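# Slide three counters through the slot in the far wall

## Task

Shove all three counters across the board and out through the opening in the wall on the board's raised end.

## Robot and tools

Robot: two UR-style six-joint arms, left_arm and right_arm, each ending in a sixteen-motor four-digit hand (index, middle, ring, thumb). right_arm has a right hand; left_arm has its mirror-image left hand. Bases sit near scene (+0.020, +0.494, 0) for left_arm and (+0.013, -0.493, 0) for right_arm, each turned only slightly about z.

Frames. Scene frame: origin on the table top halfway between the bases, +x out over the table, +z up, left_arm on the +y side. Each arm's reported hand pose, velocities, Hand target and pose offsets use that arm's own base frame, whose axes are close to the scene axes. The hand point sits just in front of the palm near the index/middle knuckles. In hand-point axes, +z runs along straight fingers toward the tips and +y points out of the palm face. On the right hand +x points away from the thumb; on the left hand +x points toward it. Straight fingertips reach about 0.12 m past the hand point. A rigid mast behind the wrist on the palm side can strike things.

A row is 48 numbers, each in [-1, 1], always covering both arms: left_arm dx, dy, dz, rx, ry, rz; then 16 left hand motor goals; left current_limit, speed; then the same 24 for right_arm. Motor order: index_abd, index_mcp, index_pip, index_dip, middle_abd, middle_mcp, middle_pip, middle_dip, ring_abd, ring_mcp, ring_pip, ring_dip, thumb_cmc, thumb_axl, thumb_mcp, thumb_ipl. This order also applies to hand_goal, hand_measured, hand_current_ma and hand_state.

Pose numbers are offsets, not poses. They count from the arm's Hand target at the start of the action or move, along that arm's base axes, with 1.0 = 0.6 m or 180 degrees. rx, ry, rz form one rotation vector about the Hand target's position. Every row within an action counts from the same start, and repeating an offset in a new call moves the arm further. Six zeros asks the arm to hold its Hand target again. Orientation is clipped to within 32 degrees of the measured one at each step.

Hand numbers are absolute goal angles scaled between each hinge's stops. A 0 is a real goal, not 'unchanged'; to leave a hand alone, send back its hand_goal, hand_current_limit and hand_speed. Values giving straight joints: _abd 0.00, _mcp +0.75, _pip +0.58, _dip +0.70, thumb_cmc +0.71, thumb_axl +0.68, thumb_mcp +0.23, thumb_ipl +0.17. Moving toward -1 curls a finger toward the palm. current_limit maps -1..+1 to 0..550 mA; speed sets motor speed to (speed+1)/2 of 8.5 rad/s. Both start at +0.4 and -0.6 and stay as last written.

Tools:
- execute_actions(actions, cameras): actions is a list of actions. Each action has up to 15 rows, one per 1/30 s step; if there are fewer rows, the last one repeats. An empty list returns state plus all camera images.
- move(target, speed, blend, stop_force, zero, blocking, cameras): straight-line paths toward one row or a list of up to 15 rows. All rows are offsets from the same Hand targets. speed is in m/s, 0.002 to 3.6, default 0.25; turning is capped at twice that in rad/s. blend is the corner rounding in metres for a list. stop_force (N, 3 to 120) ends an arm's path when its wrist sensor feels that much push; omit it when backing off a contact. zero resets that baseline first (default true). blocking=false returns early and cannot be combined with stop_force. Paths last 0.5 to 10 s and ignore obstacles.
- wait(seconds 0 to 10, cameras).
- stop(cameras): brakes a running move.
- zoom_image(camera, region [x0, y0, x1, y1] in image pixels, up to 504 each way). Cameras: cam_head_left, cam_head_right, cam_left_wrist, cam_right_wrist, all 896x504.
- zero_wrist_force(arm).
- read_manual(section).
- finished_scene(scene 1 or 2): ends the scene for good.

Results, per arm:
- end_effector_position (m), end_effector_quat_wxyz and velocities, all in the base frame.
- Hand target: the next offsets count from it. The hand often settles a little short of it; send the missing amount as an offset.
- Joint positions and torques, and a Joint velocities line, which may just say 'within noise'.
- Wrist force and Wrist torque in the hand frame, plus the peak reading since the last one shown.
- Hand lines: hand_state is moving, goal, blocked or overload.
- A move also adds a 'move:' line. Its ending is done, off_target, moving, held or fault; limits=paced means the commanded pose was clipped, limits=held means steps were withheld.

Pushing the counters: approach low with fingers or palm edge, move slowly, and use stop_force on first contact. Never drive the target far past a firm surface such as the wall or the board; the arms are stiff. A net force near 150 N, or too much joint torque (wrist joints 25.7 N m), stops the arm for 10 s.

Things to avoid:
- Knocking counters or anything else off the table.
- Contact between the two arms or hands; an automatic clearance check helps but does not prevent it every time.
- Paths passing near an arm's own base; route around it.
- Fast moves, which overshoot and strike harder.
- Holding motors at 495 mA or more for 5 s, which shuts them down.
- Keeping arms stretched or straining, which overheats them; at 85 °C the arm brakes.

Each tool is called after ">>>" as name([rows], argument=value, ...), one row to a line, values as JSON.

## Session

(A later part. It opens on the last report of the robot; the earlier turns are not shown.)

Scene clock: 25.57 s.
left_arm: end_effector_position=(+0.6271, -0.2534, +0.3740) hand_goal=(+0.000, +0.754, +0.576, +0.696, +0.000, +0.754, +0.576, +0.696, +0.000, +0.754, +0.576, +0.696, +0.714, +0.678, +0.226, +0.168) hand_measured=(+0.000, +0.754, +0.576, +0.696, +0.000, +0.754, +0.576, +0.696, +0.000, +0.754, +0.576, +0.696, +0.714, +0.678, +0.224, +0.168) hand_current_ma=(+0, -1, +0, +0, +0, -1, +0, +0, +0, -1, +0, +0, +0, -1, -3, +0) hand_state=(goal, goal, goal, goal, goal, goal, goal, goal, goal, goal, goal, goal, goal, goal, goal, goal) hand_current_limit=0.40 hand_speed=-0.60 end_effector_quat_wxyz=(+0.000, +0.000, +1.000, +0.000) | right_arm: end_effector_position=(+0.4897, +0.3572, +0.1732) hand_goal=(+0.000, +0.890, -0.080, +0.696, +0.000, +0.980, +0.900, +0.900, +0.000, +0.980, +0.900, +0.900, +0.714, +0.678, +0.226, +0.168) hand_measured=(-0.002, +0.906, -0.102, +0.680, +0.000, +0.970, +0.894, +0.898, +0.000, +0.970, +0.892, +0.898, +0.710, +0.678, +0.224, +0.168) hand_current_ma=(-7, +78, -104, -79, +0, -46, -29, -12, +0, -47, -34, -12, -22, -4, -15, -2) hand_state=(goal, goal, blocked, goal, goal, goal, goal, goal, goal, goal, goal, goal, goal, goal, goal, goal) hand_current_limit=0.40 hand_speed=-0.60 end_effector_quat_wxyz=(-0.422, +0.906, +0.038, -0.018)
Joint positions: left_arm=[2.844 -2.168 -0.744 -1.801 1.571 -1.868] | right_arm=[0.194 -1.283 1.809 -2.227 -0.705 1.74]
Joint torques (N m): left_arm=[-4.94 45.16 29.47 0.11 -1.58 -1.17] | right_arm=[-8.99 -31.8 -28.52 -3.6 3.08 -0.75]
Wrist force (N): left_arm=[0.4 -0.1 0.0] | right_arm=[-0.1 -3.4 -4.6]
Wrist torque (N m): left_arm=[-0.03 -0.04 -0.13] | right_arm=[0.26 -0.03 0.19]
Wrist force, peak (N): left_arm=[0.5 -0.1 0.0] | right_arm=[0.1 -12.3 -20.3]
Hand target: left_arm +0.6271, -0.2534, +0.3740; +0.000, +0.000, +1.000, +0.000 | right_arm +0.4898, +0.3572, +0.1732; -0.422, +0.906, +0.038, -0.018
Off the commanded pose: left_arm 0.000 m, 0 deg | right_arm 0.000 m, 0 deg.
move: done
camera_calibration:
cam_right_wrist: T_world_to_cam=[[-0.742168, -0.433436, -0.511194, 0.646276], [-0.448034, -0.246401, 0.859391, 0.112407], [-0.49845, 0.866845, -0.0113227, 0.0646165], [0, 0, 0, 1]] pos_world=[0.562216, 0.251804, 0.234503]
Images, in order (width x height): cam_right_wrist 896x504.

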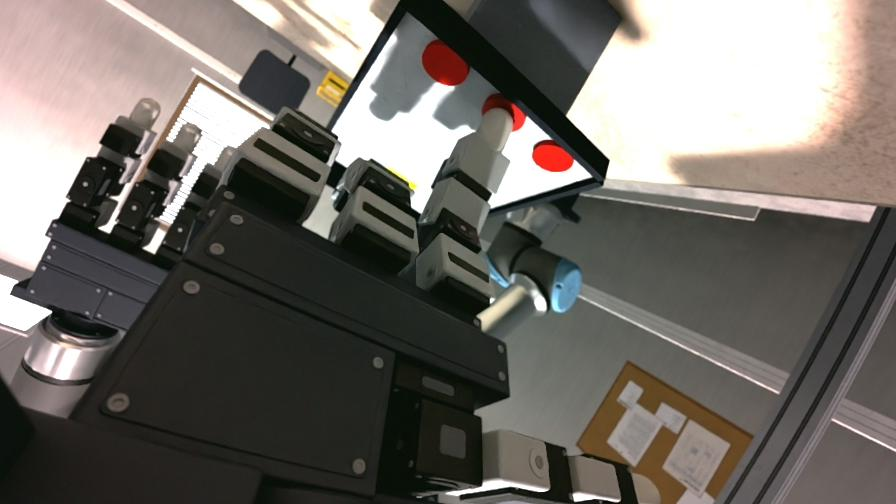

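>>> move(target=[0, 0, 0, 0, 0, 0, 0.0, 0.754, 0.576, 0.696, 0.0, 0.754, 0.576, 0.696, 0.0, 0.754, 0.576, 0.696, 0.714, 0.678, 0.226, 0.168, 0.4, -0.6, -0.0049, 0.0548, 0.0193, 0, 0, 0, 0.0, 0.89, -0.08, 0.696, 0.0, 0.98, 0.9, 0.9, 0.0, 0.98, 0.9, 0.9, 0.714, 0.678, 0.226, 0.168, 0.4, -0.6], speed=0.03, cameras=["cam_right_wrist", "cam_head_left"])

>>> zoom_image(camera="cam_right_wrist", region=[420, 0, 720, 180])

>>> zoom_image(camera="cam_head_left", region=[300, 160, 460, 280])

Scene clock: 27.20 s.
left_arm: end_effector_position=(+0.6271, -0.2534, +0.3740) hand_goal=(+0.000, +0.754, +0.576, +0.696, +0.000, +0.754, +0.576, +0.696, +0.000, +0.754, +0.576, +0.696, +0.714, +0.678, +0.226, +0.168) hand_measured=(+0.000, +0.754, +0.576, +0.696, +0.000, +0.754, +0.576, +0.696, +0.000, +0.754, +0.576, +0.696, +0.714, +0.678, +0.224, +0.168) hand_current_ma=(+0, -1, +0, +0, +0, -1, +0, +0, +0, -1, +0, +0, +0, -1, -3, +0) hand_state=(goal, goal, goal, goal, goal, goal, goal, goal, goal, goal, goal, goal, goal, goal, goal, goal) hand_current_limit=0.40 hand_speed=-0.60 end_effector_quat_wxyz=(+0.000, +0.000, +1.000, +0.000) | right_arm: end_effector_position=(+0.4869, +0.3902, +0.1848) hand_goal=(+0.000, +0.890, -0.080, +0.696, +0.000, +0.980, +0.900, +0.900, +0.000, +0.980, +0.900, +0.900, +0.714, +0.678, +0.226, +0.168) hand_measured=(+0.000, +0.826, -0.162, +0.640, +0.000, +0.970, +0.894, +0.898, +0.000, +0.970, +0.892, +0.898, +0.710, +0.678, +0.224, +0.168) hand_current_ma=(-1, -328, -385, -271, +0, -46, -29, -12, +0, -47, -34, -12, -22, -4, -15, -2) hand_state=(goal, blocked, blocked, blocked, goal, goal, goal, goal, goal, goal, goal, goal, goal, goal, goal, goal) hand_current_limit=0.40 hand_speed=-0.60 end_effector_quat_wxyz=(-0.422, +0.906, +0.038, -0.018) end_effector_velocity=(+0.001, -0.002, -0.001) end_effector_angular_velocity=(+0.001, +0.000, +0.000)
Joint positions: left_arm=[2.844 -2.168 -0.744 -1.801 1.571 -1.868] | right_arm=[0.252 -1.261 1.765 -2.271 -0.715 1.828]
Joint velocities: left_arm=[within noise] | right_arm=[-0.005 0 0.002 0.003 0.001 -0.007]
Joint torques (N m): left_arm=[-3.92 45.99 30.56 0.19 -1.39 -1.12] | right_arm=[-8.72 -34.62 -7.27 -0.87 -0.24 -1.59]
Wrist force (N): left_arm=[0.4 -0.1 0.0] | right_arm=[0.0 -3.7 -10.1]
Wrist torque (N m): left_arm=[-0.01 -0.05 -0.12] | right_arm=[0.26 -0.23 0.09]
Wrist force, peak (N): left_arm=[0.6 0.2 0.0] | right_arm=[0.3 -5.3 -11.2]
Hand target: left_arm +0.6271, -0.2534, +0.3740; +0.000, +0.000, +1.000, +0.000 | right_arm +0.4868, +0.3901, +0.1848; -0.422, +0.906, +0.038, -0.018
Off the commanded pose: left_arm 0.000 m, 0 deg | right_arm 0.000 m, 0 deg.
move: done
camera_calibration:
cam_right_wrist: T_world_to_cam=[[-0.741998, -0.433482, -0.511403, 0.664369], [-0.448236, -0.246472, 0.859265, 0.109458], [-0.498522, 0.866802, -0.0114205, 0.0346858], [0, 0, 0, 1]] pos_world=[0.559315, 0.284904, 0.246103]
Images, in order (width x height): cam_head_left 896x504, cam_right_wrist 896x504.

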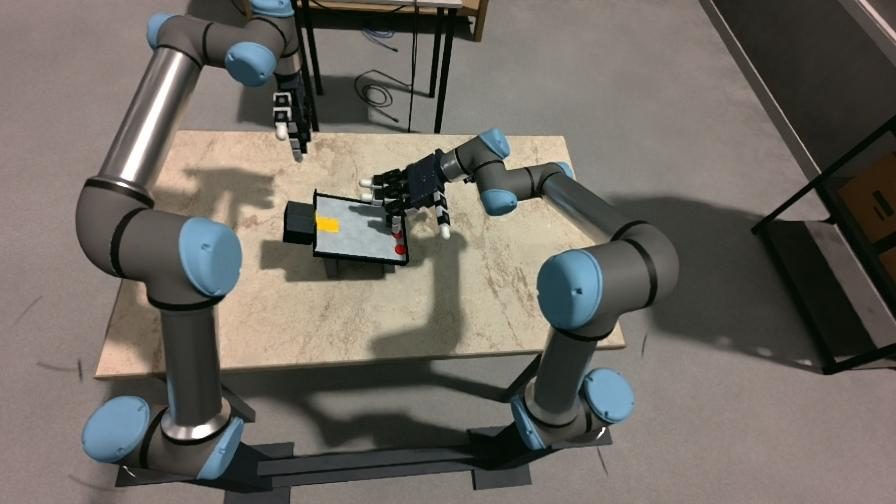

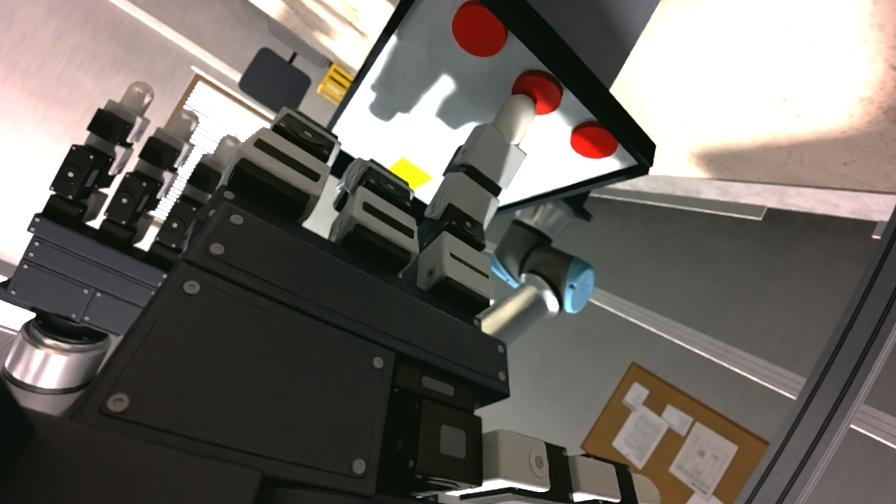

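Scaled by 1.680 from the camera's 896x504 image, which has a finer 1280x720 frame.

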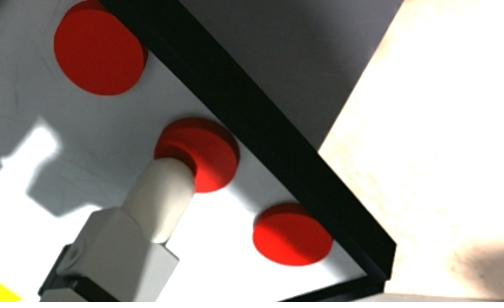

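Scaled by 3.150 from the camera's 896x504 image, which has a finer 1280x720 frame.

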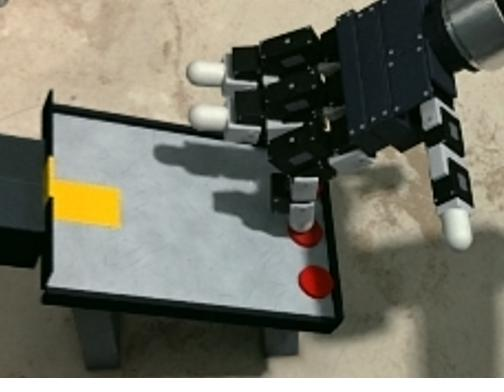

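>>> move(target=[0, 0, 0, 0, 0, 0, 0.0, 0.754, 0.576, 0.696, 0.0, 0.754, 0.576, 0.696, 0.0, 0.754, 0.576, 0.696, 0.714, 0.678, 0.226, 0.168, 0.4, -0.6, 0.0007, -0.011, 0.0315, 0, 0, 0, 0.0, 0.89, -0.08, 0.696, 0.0, 0.98, 0.9, 0.9, 0.0, 0.98, 0.9, 0.9, 0.714, 0.678, 0.226, 0.168, 0.4, -0.6], speed=0.05, cameras=["cam_right_wrist", "cam_head_left"])

>>> zoom_image(camera="cam_right_wrist", region=[420, 0, 720, 180])

>>> zoom_image(camera="cam_head_left", region=[300, 160, 460, 280])

Scene clock: 28.60 s.
left_arm: end_effector_position=(+0.6271, -0.2534, +0.3740) hand_goal=(+0.000, +0.754, +0.576, +0.696, +0.000, +0.754, +0.576, +0.696, +0.000, +0.754, +0.576, +0.696, +0.714, +0.678, +0.226, +0.168) hand_measured=(+0.000, +0.754, +0.576, +0.696, +0.000, +0.754, +0.576, +0.696, +0.000, +0.754, +0.576, +0.696, +0.714, +0.678, +0.224, +0.168) hand_current_ma=(+0, -1, +0, +0, +0, -1, +0, +0, +0, -1, +0, +0, +0, -1, -3, +0) hand_state=(goal, goal, goal, goal, goal, goal, goal, goal, goal, goal, goal, goal, goal, goal, goal, goal) hand_current_limit=0.40 hand_speed=-0.60 end_effector_quat_wxyz=(+0.000, +0.000, +1.000, +0.000) | right_arm: end_effector_position=(+0.4874, +0.3834, +0.2039) hand_goal=(+0.000, +0.890, -0.080, +0.696, +0.000, +0.980, +0.900, +0.900, +0.000, +0.980, +0.900, +0.900, +0.714, +0.678, +0.226, +0.168) hand_measured=(-0.002, +0.872, -0.084, +0.692, +0.000, +0.970, +0.894, +0.898, +0.000, +0.970, +0.892, +0.898, +0.710, +0.678, +0.224, +0.168) hand_current_ma=(-6, -86, -18, -15, +0, -46, -29, -12, +0, -47, -34, -12, -22, -4, -15, -2) hand_state=(goal, goal, goal, goal, goal, goal, goal, goal, goal, goal, goal, goal, goal, goal, goal, goal) hand_current_limit=0.40 hand_speed=-0.60 end_effector_quat_wxyz=(-0.422, +0.905, +0.038, -0.017)
Joint positions: left_arm=[2.844 -2.168 -0.744 -1.801 1.571 -1.868] | right_arm=[0.24 -1.29 1.746 -2.21 -0.712 1.811]
Joint torques (N m): left_arm=[-4.77 45.46 28.08 0.33 -1.42 -1.05] | right_arm=[9.92 -21.76 -11.76 -4.56 2.8 1.8]
Wrist force (N): left_arm=[0.4 -0.3 0.0] | right_arm=[0.2 -1.4 -0.8]
Wrist torque (N m): left_arm=[-0.05 -0.04 -0.11] | right_arm=[-0.09 0.03 0.13]
Wrist force, peak (N): left_arm=[0.5 -0.1 -0.1] | right_arm=[0.0 -5.3 -11.5]
Hand target: left_arm +0.6271, -0.2534, +0.3740; +0.000, +0.000, +1.000, +0.000 | right_arm +0.4872, +0.3835, +0.2037; -0.422, +0.906, +0.038, -0.018
Off the commanded pose: left_arm 0.000 m, 0 deg | right_arm 0.000 m, 0 deg.
move: done
camera_calibration:
cam_right_wrist: T_world_to_cam=[[-0.74193, -0.433193, -0.511746, 0.671489], [-0.448651, -0.246432, 0.85906, 0.0918438], [-0.498249, 0.866957, -0.011517, 0.0409641], [0, 0, 0, 1]] pos_world=[0.559814, 0.278003, 0.265204]
Images, in order (width x height): cam_head_left 896x504, cam_right_wrist 896x504.

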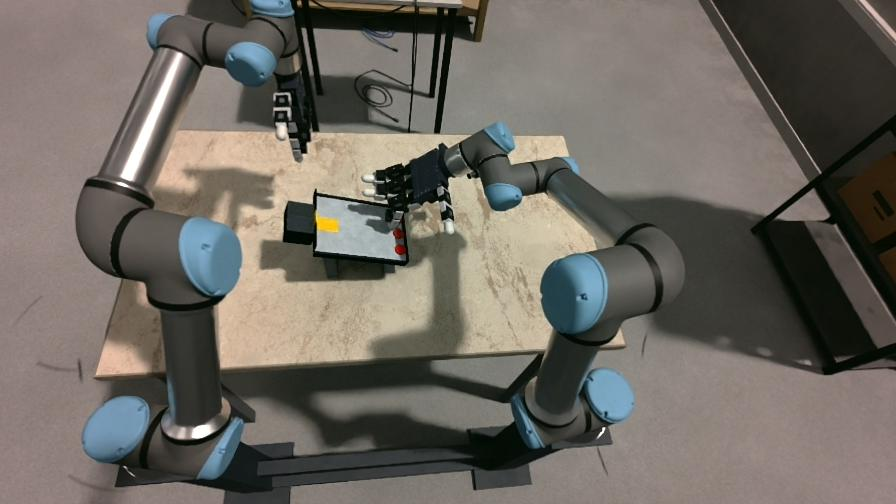

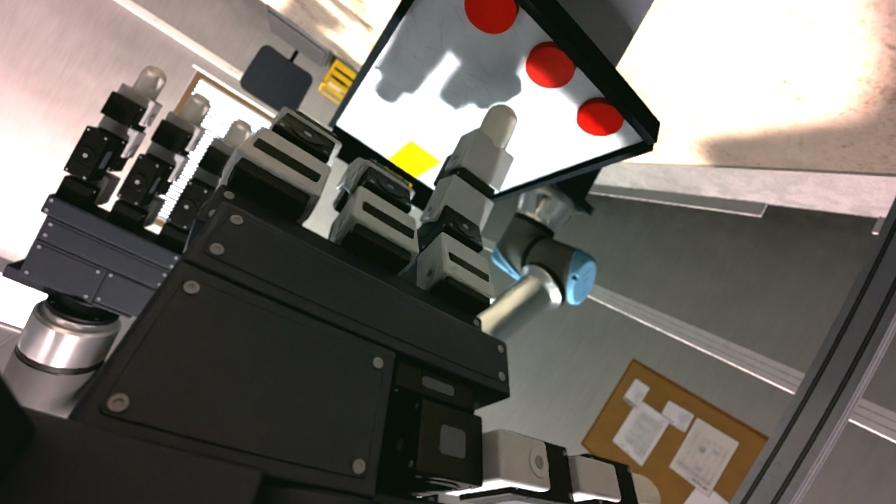

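Scaled by 1.680 from the camera's 896x504 image, which has a finer 1280x720 frame.

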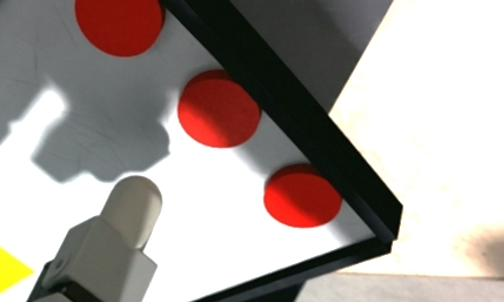

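Scaled by 3.150 from the camera's 896x504 image, which has a finer 1280x720 frame.

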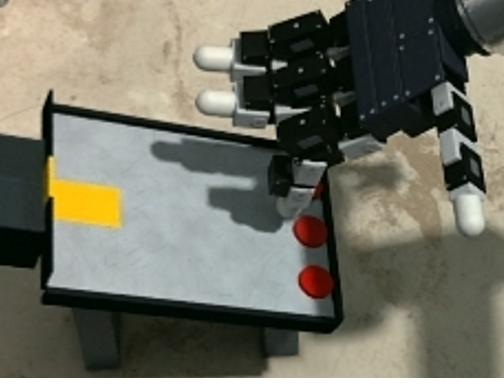

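>>> move(target=[0, 0, 0, 0, 0, 0, 0.0, 0.754, 0.576, 0.696, 0.0, 0.754, 0.576, 0.696, 0.0, 0.754, 0.576, 0.696, 0.714, 0.678, 0.226, 0.168, 0.4, -0.6, -0.0427, -0.0028, -0.0123, 0, 0, 0, 0.03, 0.89, 0.022, 0.696, -0.03, 0.89, 0.022, 0.696, 0.0, 0.98, 0.9, 0.9, 0.714, 0.678, 0.226, 0.168, 0.4, -0.6], speed=0.1, cameras=["cam_right_wrist", "cam_head_left"])

>>> zoom_image(camera="cam_right_wrist", region=[360, 0, 720, 200])

>>> zoom_image(camera="cam_head_left", region=[300, 160, 460, 280])

Scene clock: 31.77 s.
left_arm: end_effector_position=(+0.6271, -0.2534, +0.3740) hand_goal=(+0.000, +0.754, +0.576, +0.696, +0.000, +0.754, +0.576, +0.696, +0.000, +0.754, +0.576, +0.696, +0.714, +0.678, +0.226, +0.168) hand_measured=(+0.000, +0.754, +0.576, +0.696, +0.000, +0.754, +0.576, +0.696, +0.000, +0.754, +0.576, +0.696, +0.714, +0.678, +0.224, +0.168) hand_current_ma=(+0, -1, +0, +0, +0, -1, +0, +0, +0, -1, +0, +0, +0, -1, -3, +0) hand_state=(goal, goal, goal, goal, goal, goal, goal, goal, goal, goal, goal, goal, goal, goal, goal, goal) hand_current_limit=0.40 hand_speed=-0.60 end_effector_quat_wxyz=(+0.000, +0.000, +1.000, +0.000) | right_arm: end_effector_position=(+0.4615, +0.3818, +0.1963) hand_goal=(+0.030, +0.890, +0.022, +0.696, -0.030, +0.890, +0.022, +0.696, +0.000, +0.980, +0.900, +0.900, +0.714, +0.678, +0.226, +0.168) hand_measured=(+0.026, +0.872, +0.018, +0.692, -0.028, +0.882, +0.024, +0.698, +0.000, +0.970, +0.892, +0.898, +0.710, +0.678, +0.224, +0.168) hand_current_ma=(-12, -85, -20, -14, +11, -34, +6, +9, +0, -47, -34, -12, -22, -4, -15, -2) hand_state=(goal, goal, goal, goal, goal, goal, goal, goal, goal, goal, goal, goal, goal, goal, goal, goal) hand_current_limit=0.40 hand_speed=-0.60 end_effector_quat_wxyz=(-0.422, +0.906, +0.038, -0.018)
Joint positions: left_arm=[2.844 -2.168 -0.744 -1.801 1.571 -1.868] | right_arm=[0.248 -1.332 1.825 -2.256 -0.714 1.823]
Joint torques (N m): left_arm=[-4.01 45.77 28.57 0.32 -1.56 -1.14] | right_arm=[-10.8 -17.91 -28.16 -1.98 -0.24 -1.32]
Wrist force (N): left_arm=[0.4 -0.2 0.0] | right_arm=[0.0 -1.4 -1.0]
Wrist torque (N m): left_arm=[-0.04 -0.04 -0.12] | right_arm=[-0.02 0.05 -0.03]
Wrist force, peak (N): left_arm=[0.5 -0.1 -0.2] | right_arm=[0.6 -2.0 -0.8]
Hand target: left_arm +0.6271, -0.2534, +0.3740; +0.000, +0.000, +1.000, +0.000 | right_arm +0.4616, +0.3818, +0.1963; -0.422, +0.906, +0.038, -0.018
Off the commanded pose: left_arm 0.000 m, 0 deg | right_arm 0.000 m, 0 deg.
move: done
camera_calibration:
cam_right_wrist: T_world_to_cam=[[-0.742105, -0.433544, -0.511194, 0.647858], [-0.448056, -0.246366, 0.859389, 0.0860086], [-0.498524, 0.866801, -0.0114227, 0.0294878], [0, 0, 0, 1]] pos_world=[0.534015, 0.276505, 0.257603]
Images, in order (width x height): cam_head_left 896x504, cam_right_wrist 896x504.

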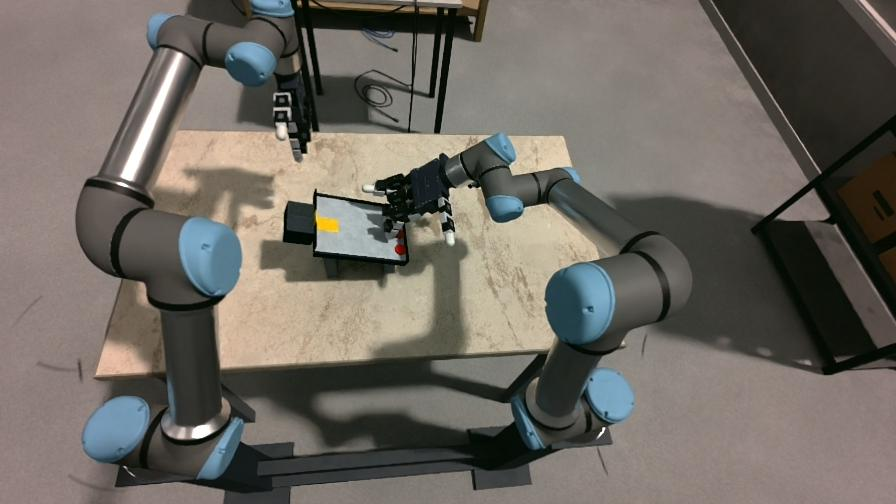

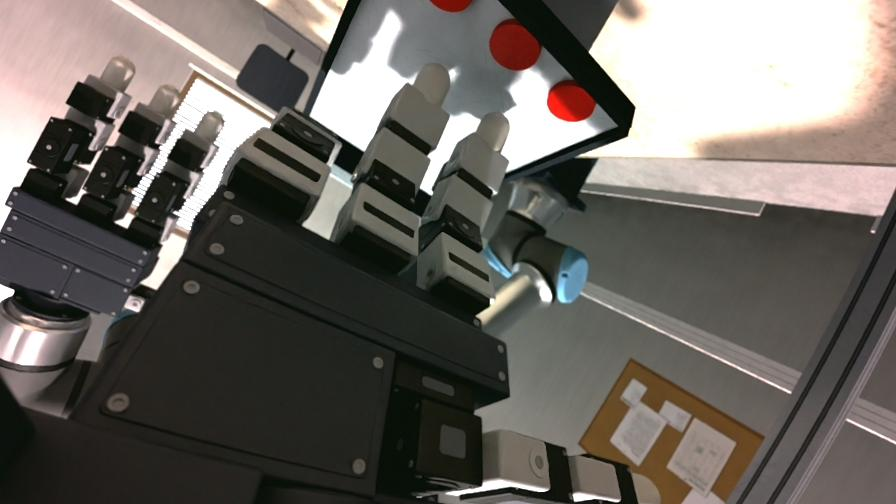

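Scaled by 1.400 from the camera's 896x504 image, which has a finer 1280x720 frame.

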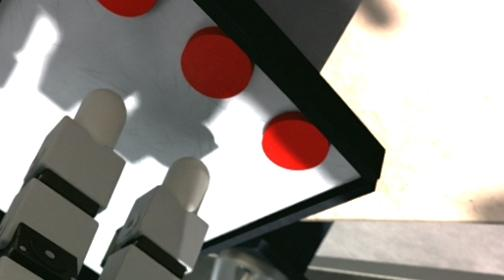

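Scaled by 3.150 from the camera's 896x504 image, which has a finer 1280x720 frame.

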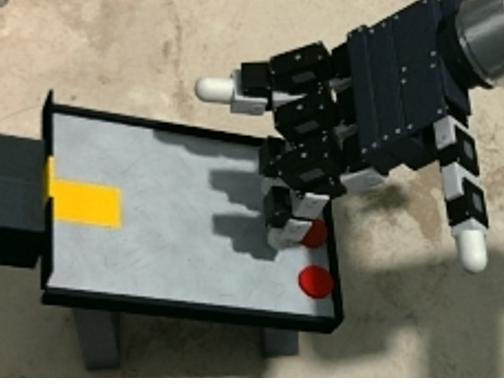

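>>> move(target=[0, 0, 0, 0, 0, 0, 0.0, 0.754, 0.576, 0.696, 0.0, 0.754, 0.576, 0.696, 0.0, 0.754, 0.576, 0.696, 0.714, 0.678, 0.226, 0.168, 0.4, -0.6, -0.001, 0.0165, -0.0472, 0, 0, 0, 0.03, 0.89, 0.022, 0.696, -0.03, 0.89, 0.022, 0.696, 0.0, 0.98, 0.9, 0.9, 0.714, 0.678, 0.226, 0.168, 0.4, -0.6], speed=0.01, stop_force=2.5, cameras=["cam_right_wrist"])

>>> zoom_image(camera="cam_right_wrist", region=[360, 0, 720, 200])

stop_force must be a number from 3 to 120 (N); nothing of the call was run

Scaled by 1.400 from the camera's 896x504 image, which has a finer 1280x720 frame.

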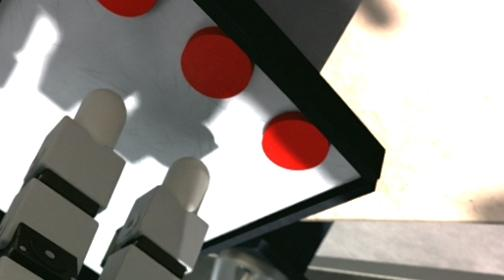

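>>> move(target=[0, 0, 0, 0, 0, 0, 0.0, 0.754, 0.576, 0.696, 0.0, 0.754, 0.576, 0.696, 0.0, 0.754, 0.576, 0.696, 0.714, 0.678, 0.226, 0.168, 0.4, -0.6, -0.001, 0.0165, -0.0472, 0, 0, 0, 0.03, 0.89, 0.022, 0.696, -0.03, 0.89, 0.022, 0.696, 0.0, 0.98, 0.9, 0.9, 0.714, 0.678, 0.226, 0.168, 0.4, -0.6], speed=0.01, stop_force=3, cameras=["cam_right_wrist"])

>>> zoom_image(camera="cam_right_wrist", region=[360, 0, 720, 200])

Scene clock: 35.67 s.
left_arm: end_effector_position=(+0.6271, -0.2534, +0.3740) hand_goal=(+0.000, +0.754, +0.576, +0.696, +0.000, +0.754, +0.576, +0.696, +0.000, +0.754, +0.576, +0.696, +0.714, +0.678, +0.226, +0.168) hand_measured=(+0.000, +0.754, +0.576, +0.696, +0.000, +0.754, +0.576, +0.696, +0.000, +0.754, +0.576, +0.696, +0.714, +0.678, +0.224, +0.168) hand_current_ma=(+0, -1, +0, +0, +0, -1, +0, +0, +0, -1, +0, +0, +0, -1, -3, +0) hand_state=(goal, goal, goal, goal, goal, goal, goal, goal, goal, goal, goal, goal, goal, goal, goal, goal) hand_current_limit=0.40 hand_speed=-0.60 end_effector_quat_wxyz=(+0.000, +0.000, +1.000, +0.000) | right_arm: end_effector_position=(+0.4613, +0.3869, +0.1818) hand_goal=(+0.030, +0.890, +0.022, +0.696, -0.030, +0.890, +0.022, +0.696, +0.000, +0.980, +0.900, +0.900, +0.714, +0.678, +0.226, +0.168) hand_measured=(+0.026, +0.880, +0.012, +0.690, -0.030, +0.884, +0.022, +0.698, +0.000, +0.970, +0.892, +0.898, +0.710, +0.678, +0.224, +0.168) hand_current_ma=(-13, -54, -50, -30, +2, -34, +4, +8, +0, -47, -34, -12, -22, -4, -15, -2) hand_state=(goal, goal, goal, goal, goal, goal, goal, goal, goal, goal, goal, goal, goal, goal, goal, goal) hand_current_limit=0.40 hand_speed=-0.60 end_effector_quat_wxyz=(-0.422, +0.906, +0.038, -0.018)
Joint positions: left_arm=[2.844 -2.168 -0.744 -1.801 1.571 -1.868] | right_arm=[0.257 -1.309 1.84 -2.305 -0.716 1.837]
Joint torques (N m): left_arm=[-4.66 47.15 26.43 0.25 -1.65 -1.1] | right_arm=[-11.87 -39.68 -33.08 -4.16 1.2 -1.23]
Wrist force (N): left_arm=[0.2 -0.2 0.0] | right_arm=[0.2 -1.6 -1.8]
Wrist torque (N m): left_arm=[-0.04 -0.02 -0.14] | right_arm=[-0.07 0.01 -0.01]
Wrist force, peak (N): left_arm=[0.6 -0.1 0.1] | right_arm=[0.5 -3.4 -5.9]
Hand target: left_arm +0.6271, -0.2534, +0.3740; +0.000, +0.000, +1.000, +0.000 | right_arm +0.4613, +0.3869, +0.1818; -0.422, +0.906, +0.038, -0.018 (not the last commanded pose)
Off the commanded pose: left_arm 0.000 m, 0 deg | right_arm 0.015 m, 0 deg.
move: contact (right_arm)
camera_calibration:
cam_right_wrist: T_world_to_cam=[[-0.742168, -0.433436, -0.511194, 0.642343], [-0.448034, -0.246401, 0.859391, 0.0996509], [-0.49845, 0.866845, -0.0113227, 0.0247617], [0, 0, 0, 1]] pos_world=[0.533716, 0.281504, 0.243003]
Images, in order (width x height): cam_right_wrist 896x504.

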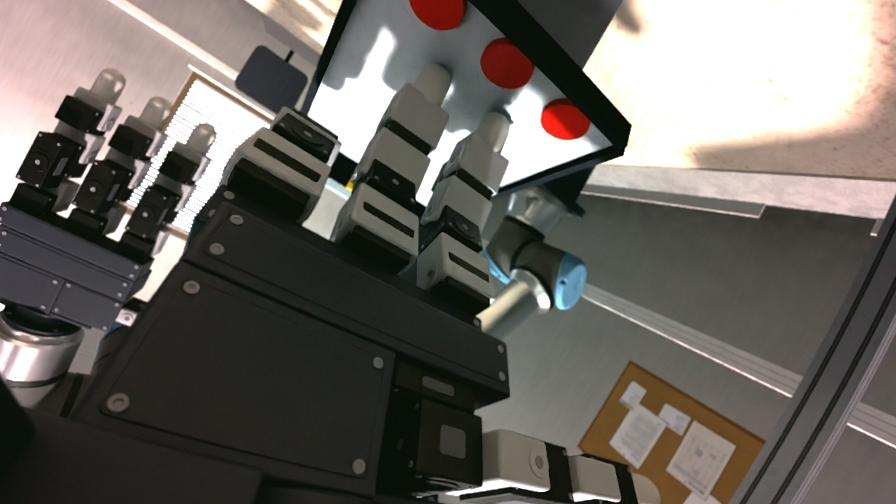

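Scaled by 1.400 from the camera's 896x504 image, which has a finer 1280x720 frame.

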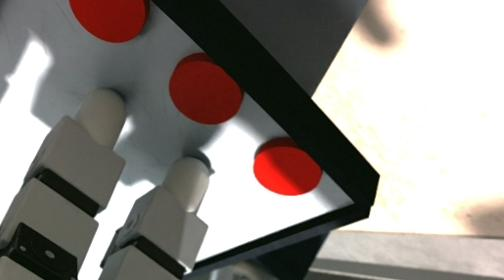

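>>> move([
  [0, 0, 0, 0, 0, 0, 0.0, 0.754, 0.576, 0.696, 0.0, 0.754, 0.576, 0.696, 0.0, 0.754, 0.576, 0.696, 0.714, 0.678, 0.226, 0.168, 0.4, -0.6, 0.0, -0.02, 0.05, 0, 0, 0, 0.03, 0.89, 0.022, 0.696, -0.03, 0.89, 0.022, 0.696, 0.0, 0.98, 0.9, 0.9, 0.714, 0.678, 0.226, 0.168, 0.4, -0.6],
  [0, 0, 0, 0, 0, 0, 0.0, 0.754, 0.576, 0.696, 0.0, 0.754, 0.576, 0.696, 0.0, 0.754, 0.576, 0.696, 0.714, 0.678, 0.226, 0.168, 0.4, -0.6, 0.0145, -0.2115, 0.0637, 0, 0, 0, -0.112, 0.89, 0.022, 0.696, 0.112, 0.89, 0.022, 0.696, 0.0, -0.45, -0.7, -0.2, 0.714, 0.678, 0.226, 0.168, 0.4, -0.6],
], speed=0.2, blend=0.02)

>>> move(target=[-0.2552, -0.386, -0.1233, -0.1111, 0, -0.003, 0.0, 0.754, 0.358, 0.551, 0.0, -0.205, -0.3, 0.26, 0.0, -0.205, -0.3, 0.26, 0.714, 0.678, 0.226, 0.168, 0.4, -0.6, 0, 0, 0, 0, 0, 0, -0.112, 0.89, 0.022, 0.696, 0.112, 0.89, 0.022, 0.696, 0.0, -0.45, -0.7, -0.2, 0.714, 0.678, 0.226, 0.168, 0.4, -0.6], speed=0.2, cameras=["all"])

Scene clock: 43.63 s.
left_arm: end_effector_position=(+0.6271, -0.2534, +0.3740) hand_goal=(+0.000, +0.754, +0.576, +0.696, +0.000, +0.754, +0.576, +0.696, +0.000, +0.754, +0.576, +0.696, +0.714, +0.678, +0.226, +0.168) hand_measured=(+0.000, +0.754, +0.576, +0.696, +0.000, +0.754, +0.576, +0.696, +0.000, +0.754, +0.576, +0.696, +0.714, +0.678, +0.224, +0.168) hand_current_ma=(+0, -1, +0, +0, +0, -1, +0, +0, +0, -1, +0, +0, +0, -1, -3, +0) hand_state=(goal, goal, goal, goal, goal, goal, goal, goal, goal, goal, goal, goal, goal, goal, goal, goal) hand_current_limit=0.40 hand_speed=-0.60 end_effector_quat_wxyz=(+0.000, +0.000, +1.000, +0.000) | right_arm: end_effector_position=(+0.4700, +0.2600, +0.2200) hand_goal=(-0.112, +0.890, +0.022, +0.696, +0.112, +0.890, +0.022, +0.696, +0.000, -0.450, -0.700, -0.200, +0.714, +0.678, +0.226, +0.168) hand_measured=(-0.104, +0.880, +0.018, +0.692, +0.104, +0.884, +0.022, +0.698, +0.000, -0.436, -0.670, -0.194, +0.710, +0.678, +0.224, +0.168) hand_current_ma=(+32, -54, -18, -14, -32, -34, +4, +8, +0, +74, +141, +27, -23, -4, -15, -2) hand_state=(goal, goal, goal, goal, goal, goal, goal, goal, goal, goal, blocked, goal, goal, goal, goal, goal) hand_current_limit=0.40 hand_speed=-0.60 end_effector_quat_wxyz=(-0.422, +0.906, +0.038, -0.018)
Joint positions: left_arm=[2.844 -2.168 -0.744 -1.801 1.571 -1.868] | right_arm=[0.015 -1.474 1.852 -1.867 -0.701 1.464]
Joint torques (N m): left_arm=[-3.79 48.64 25.92 0.33 -1.28 -1.1] | right_arm=[-11.7 -24.09 -11.65 -1.31 3.43 -1.23]
Wrist force (N): left_arm=[0.4 -0.2 -0.1] | right_arm=[0.2 -1.7 -1.3]
Wrist torque (N m): left_arm=[-0.03 -0.04 -0.12] | right_arm=[-0.03 0.03 0.06]
Wrist force, peak (N): left_arm=[0.5 -0.3 -0.3] | right_arm=[0.3 -3.4 -0.9]
Hand target: left_arm +0.6271, -0.2534, +0.3740; +0.000, +0.000, +1.000, +0.000 | right_arm +0.4700, +0.2600, +0.2200; -0.422, +0.906, +0.038, -0.018
Off the commanded pose: left_arm 0.000 m, 0 deg | right_arm 0.000 m, 0 deg.
move: done; blend cut to 0.0162 m at target 1

Scene clock: 45.57 s.
left_arm: end_effector_position=(+0.4740, -0.4849, +0.3000) hand_goal=(+0.000, +0.754, +0.358, +0.552, +0.000, -0.204, -0.300, +0.260, +0.000, -0.204, -0.300, +0.260, +0.714, +0.678, +0.226, +0.168) hand_measured=(+0.000, +0.752, +0.360, +0.554, +0.000, -0.184, -0.294, +0.262, +0.000, -0.186, -0.292, +0.262, +0.714, +0.678, +0.224, +0.168) hand_current_ma=(+0, -1, +2, +3, +0, +43, +9, +3, +0, +39, +11, +3, +0, -1, -3, +0) hand_state=(goal, goal, goal, goal, goal, blocked, goal, goal, goal, goal, goal, goal, goal, goal, goal, goal) hand_current_limit=0.40 hand_speed=-0.60 end_effector_quat_wxyz=(+0.000, +0.005, +0.985, -0.174) | right_arm: end_effector_position=(+0.4700, +0.2600, +0.2200) hand_goal=(-0.112, +0.890, +0.022, +0.696, +0.112, +0.890, +0.022, +0.696, +0.000, -0.450, -0.700, -0.200, +0.714, +0.678, +0.226, +0.168) hand_measured=(-0.104, +0.880, +0.018, +0.692, +0.104, +0.884, +0.022, +0.698, +0.000, -0.436, -0.670, -0.194, +0.710, +0.678, +0.224, +0.168) hand_current_ma=(+32, -54, -18, -14, -32, -34, +4, +8, +0, +74, +141, +27, -23, -4, -15, -2) hand_state=(goal, goal, goal, goal, goal, goal, goal, goal, goal, goal, blocked, goal, goal, goal, goal, goal) hand_current_limit=0.40 hand_speed=-0.60 end_effector_quat_wxyz=(-0.422, +0.906, +0.038, -0.018)
Joint positions: left_arm=[2.559 -2.041 -1.142 -1.334 1.28 -2.172] | right_arm=[0.015 -1.474 1.852 -1.867 -0.701 1.464]
Joint torques (N m): left_arm=[-4.94 37.37 31.52 4.38 -0.48 -0.92] | right_arm=[-11.2 -29.01 -12.23 -1.43 2.76 -1.1]
Wrist force (N): left_arm=[0.3 -1.0 0.0] | right_arm=[0.3 -1.8 -1.1]
Wrist torque (N m): left_arm=[0.08 -0.03 -0.13] | right_arm=[-0.05 0.00 0.08]
Wrist force, peak (N): left_arm=[1.3 -2.4 0.9] | right_arm=[0.1 -1.9 -1.5]
Hand target: left_arm +0.4740, -0.4850, +0.3000; +0.000, +0.005, +0.985, -0.174 | right_arm +0.4700, +0.2600, +0.2200; -0.422, +0.906, +0.038, -0.018
Off the commanded pose: left_arm 0.000 m, 0 deg | right_arm 0.000 m, 0 deg.
move: done
camera_calibration:
cam_left_wrist: T_world_to_cam=[[0.786481, -0.590503, 0.180979, -0.739993], [-0.391115, -0.249405, 0.885904, -0.259149], [-0.477992, -0.76753, -0.427107, 0.108062], [0, 0, 0, 1]] pos_world=[0.532286, -0.41866, 0.409658]
cam_right_wrist: T_world_to_cam=[[-0.742168, -0.433436, -0.511194, 0.613324], [-0.448034, -0.246401, 0.859391, 0.0394517], [-0.49845, 0.866845, -0.0113227, 0.139533], [0, 0, 0, 1]] pos_world=[0.542416, 0.154604, 0.281203]

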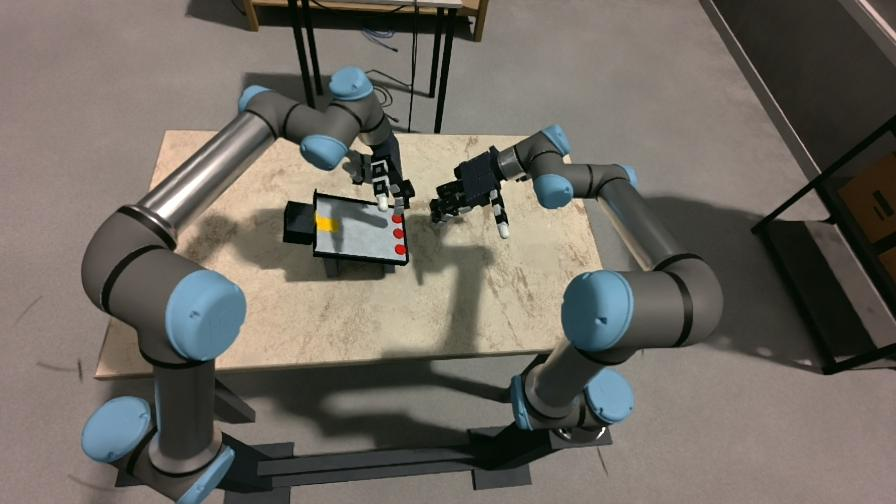

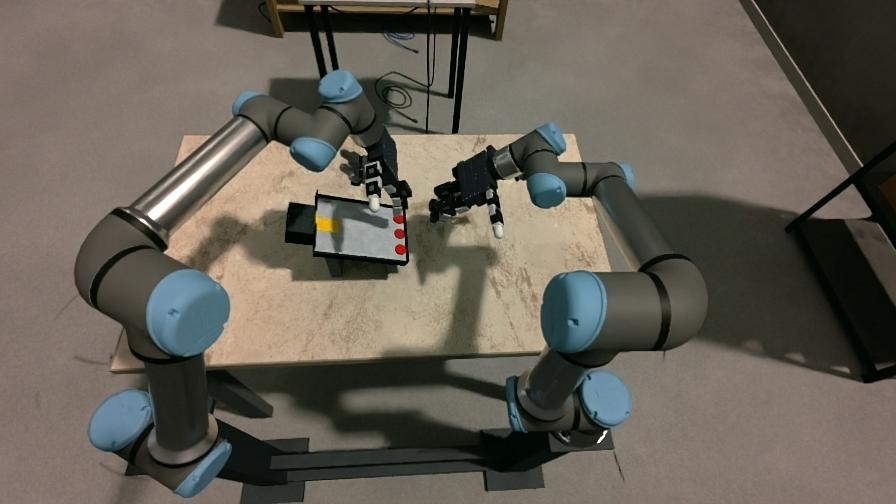

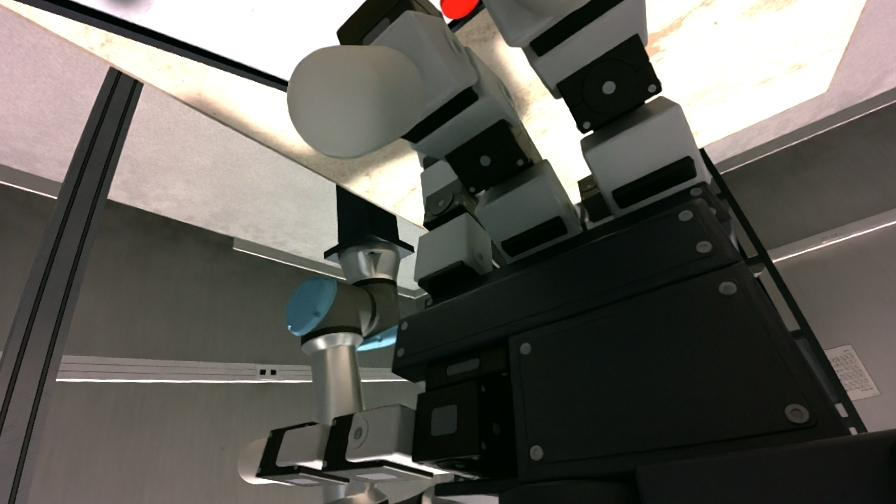

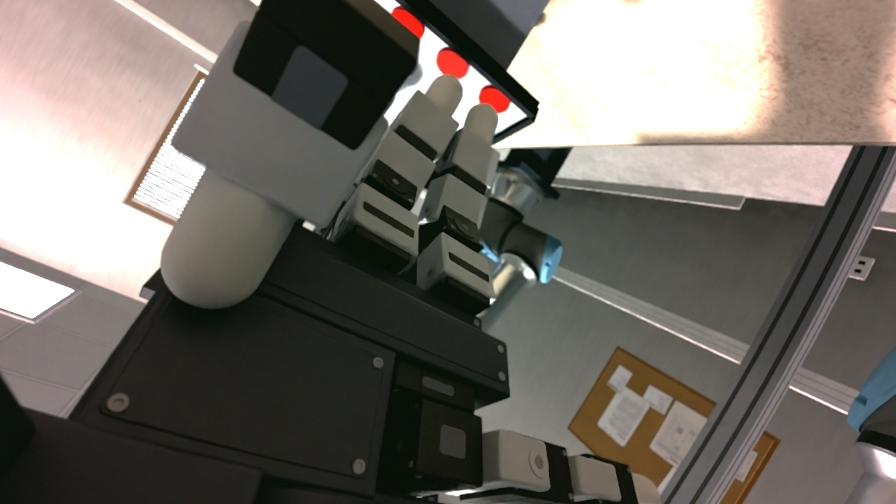

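>>> move(target=[-0.1517, 0, 0, 0, 0, 0, 0.0, -0.205, -0.3, 0.26, 0.0, -0.205, -0.3, 0.26, 0.0, 0.754, 0.358, 0.551, 0.714, 0.678, 0.226, 0.168, 0.4, -0.6, 0, 0, 0, 0, 0, 0, -0.112, 0.89, 0.022, 0.696, 0.112, 0.89, 0.022, 0.696, 0.0, 0.98, 0.9, 0.9, 0.714, 0.678, 0.226, 0.168, 0.4, -0.6], speed=0.15, cameras=["all"])

Scene clock: 47.40 s.
left_arm: end_effector_position=(+0.3830, -0.4850, +0.3000) hand_goal=(+0.000, -0.204, -0.300, +0.260, +0.000, -0.204, -0.300, +0.260, +0.000, +0.754, +0.358, +0.552, +0.714, +0.678, +0.226, +0.168) hand_measured=(+0.000, -0.186, -0.294, +0.264, +0.000, -0.184, -0.294, +0.262, +0.000, +0.744, +0.356, +0.550, +0.714, +0.678, +0.224, +0.168) hand_current_ma=(+0, +37, +9, +3, +0, +42, +9, +3, +0, -16, -2, -2, +0, -1, -3, +0) hand_state=(goal, goal, goal, goal, goal, blocked, goal, goal, goal, goal, goal, goal, goal, goal, goal, goal) hand_current_limit=0.40 hand_speed=-0.60 end_effector_quat_wxyz=(+0.000, +0.005, +0.985, -0.174) | right_arm: end_effector_position=(+0.4700, +0.2600, +0.2200) hand_goal=(-0.112, +0.890, +0.022, +0.696, +0.112, +0.890, +0.022, +0.696, +0.000, +0.980, +0.900, +0.900, +0.714, +0.678, +0.226, +0.168) hand_measured=(-0.104, +0.880, +0.018, +0.692, +0.104, +0.884, +0.022, +0.698, +0.000, +0.960, +0.892, +0.898, +0.710, +0.678, +0.224, +0.168) hand_current_ma=(+32, -54, -18, -14, -32, -34, +4, +8, +0, -104, -40, -13, -23, -4, -15, -2) hand_state=(goal, goal, goal, goal, goal, goal, goal, goal, goal, blocked, goal, goal, goal, goal, goal, goal) hand_current_limit=0.40 hand_speed=-0.60 end_effector_quat_wxyz=(-0.422, +0.906, +0.038, -0.018)
Joint positions: left_arm=[2.477 -1.886 -1.366 -1.241 1.297 -2.256] | right_arm=[0.015 -1.474 1.852 -1.867 -0.701 1.464]
Joint torques (N m): left_arm=[-3.25 47.99 10.24 1.02 -2.26 -0.78] | right_arm=[-10.03 -31.44 -12.45 -1.59 2.38 -1.04]
Wrist force (N): left_arm=[0.3 -0.6 0.3] | right_arm=[0.1 -1.9 -1.4]
Wrist torque (N m): left_arm=[0.13 -0.01 -0.11] | right_arm=[-0.12 0.04 0.05]
Wrist force, peak (N): left_arm=[1.9 -0.7 0.2] | right_arm=[0.4 -2.0 -1.3]
Hand target: left_arm +0.3830, -0.4850, +0.3000; +0.000, +0.005, +0.985, -0.174 | right_arm +0.4700, +0.2600, +0.2200; -0.422, +0.906, +0.038, -0.018
Off the commanded pose: left_arm 0.000 m, 0 deg | right_arm 0.000 m, 0 deg.
move: done
camera_calibration:
cam_left_wrist: T_world_to_cam=[[0.786516, -0.590372, 0.181252, -0.668554], [-0.391178, -0.249144, 0.88595, -0.294647], [-0.477882, -0.767716, -0.426897, 0.0642754], [0, 0, 0, 1]] pos_world=[0.441285, -0.41876, 0.409658]
cam_right_wrist: T_world_to_cam=[[-0.742168, -0.433436, -0.511194, 0.613324], [-0.448034, -0.246401, 0.859391, 0.0394517], [-0.49845, 0.866845, -0.0113227, 0.139533], [0, 0, 0, 1]] pos_world=[0.542416, 0.154604, 0.281203]

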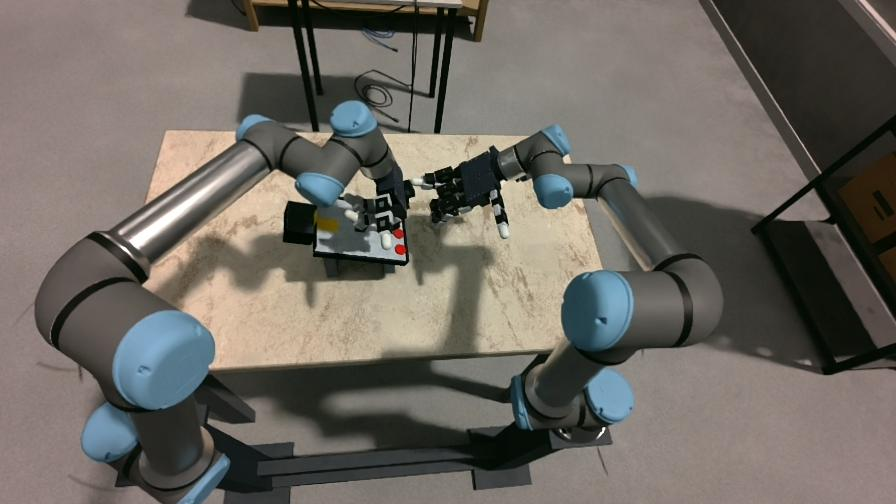

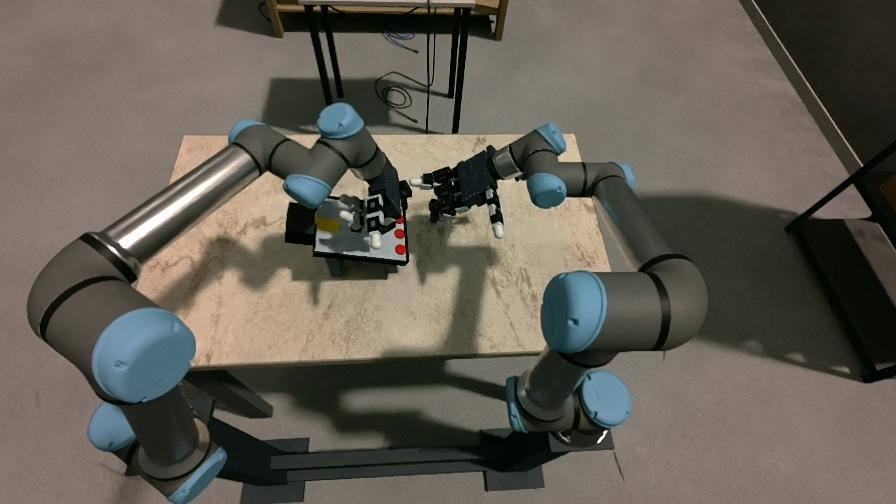

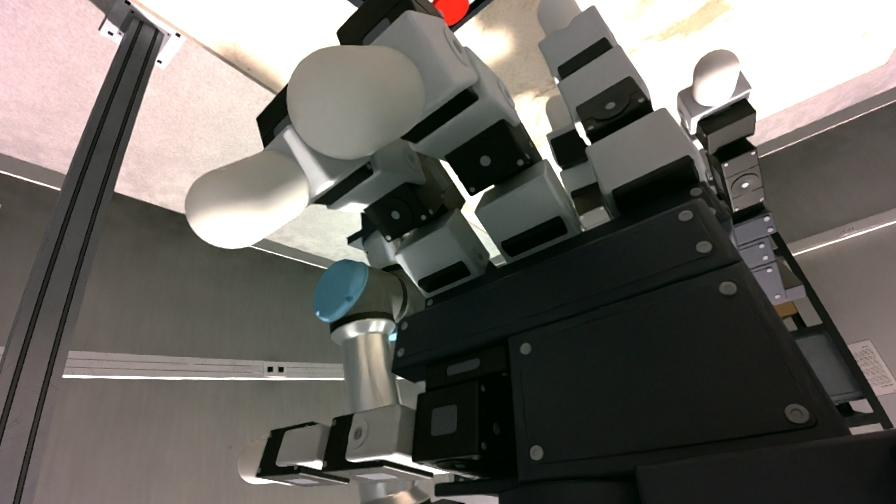

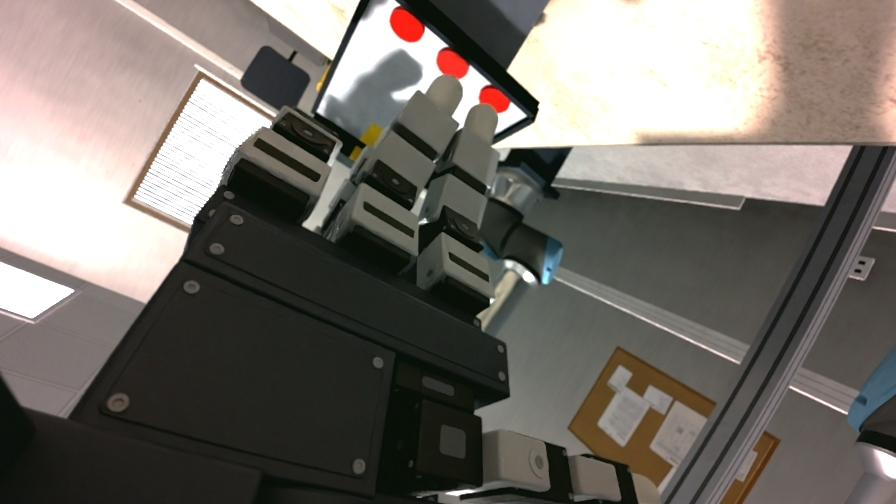

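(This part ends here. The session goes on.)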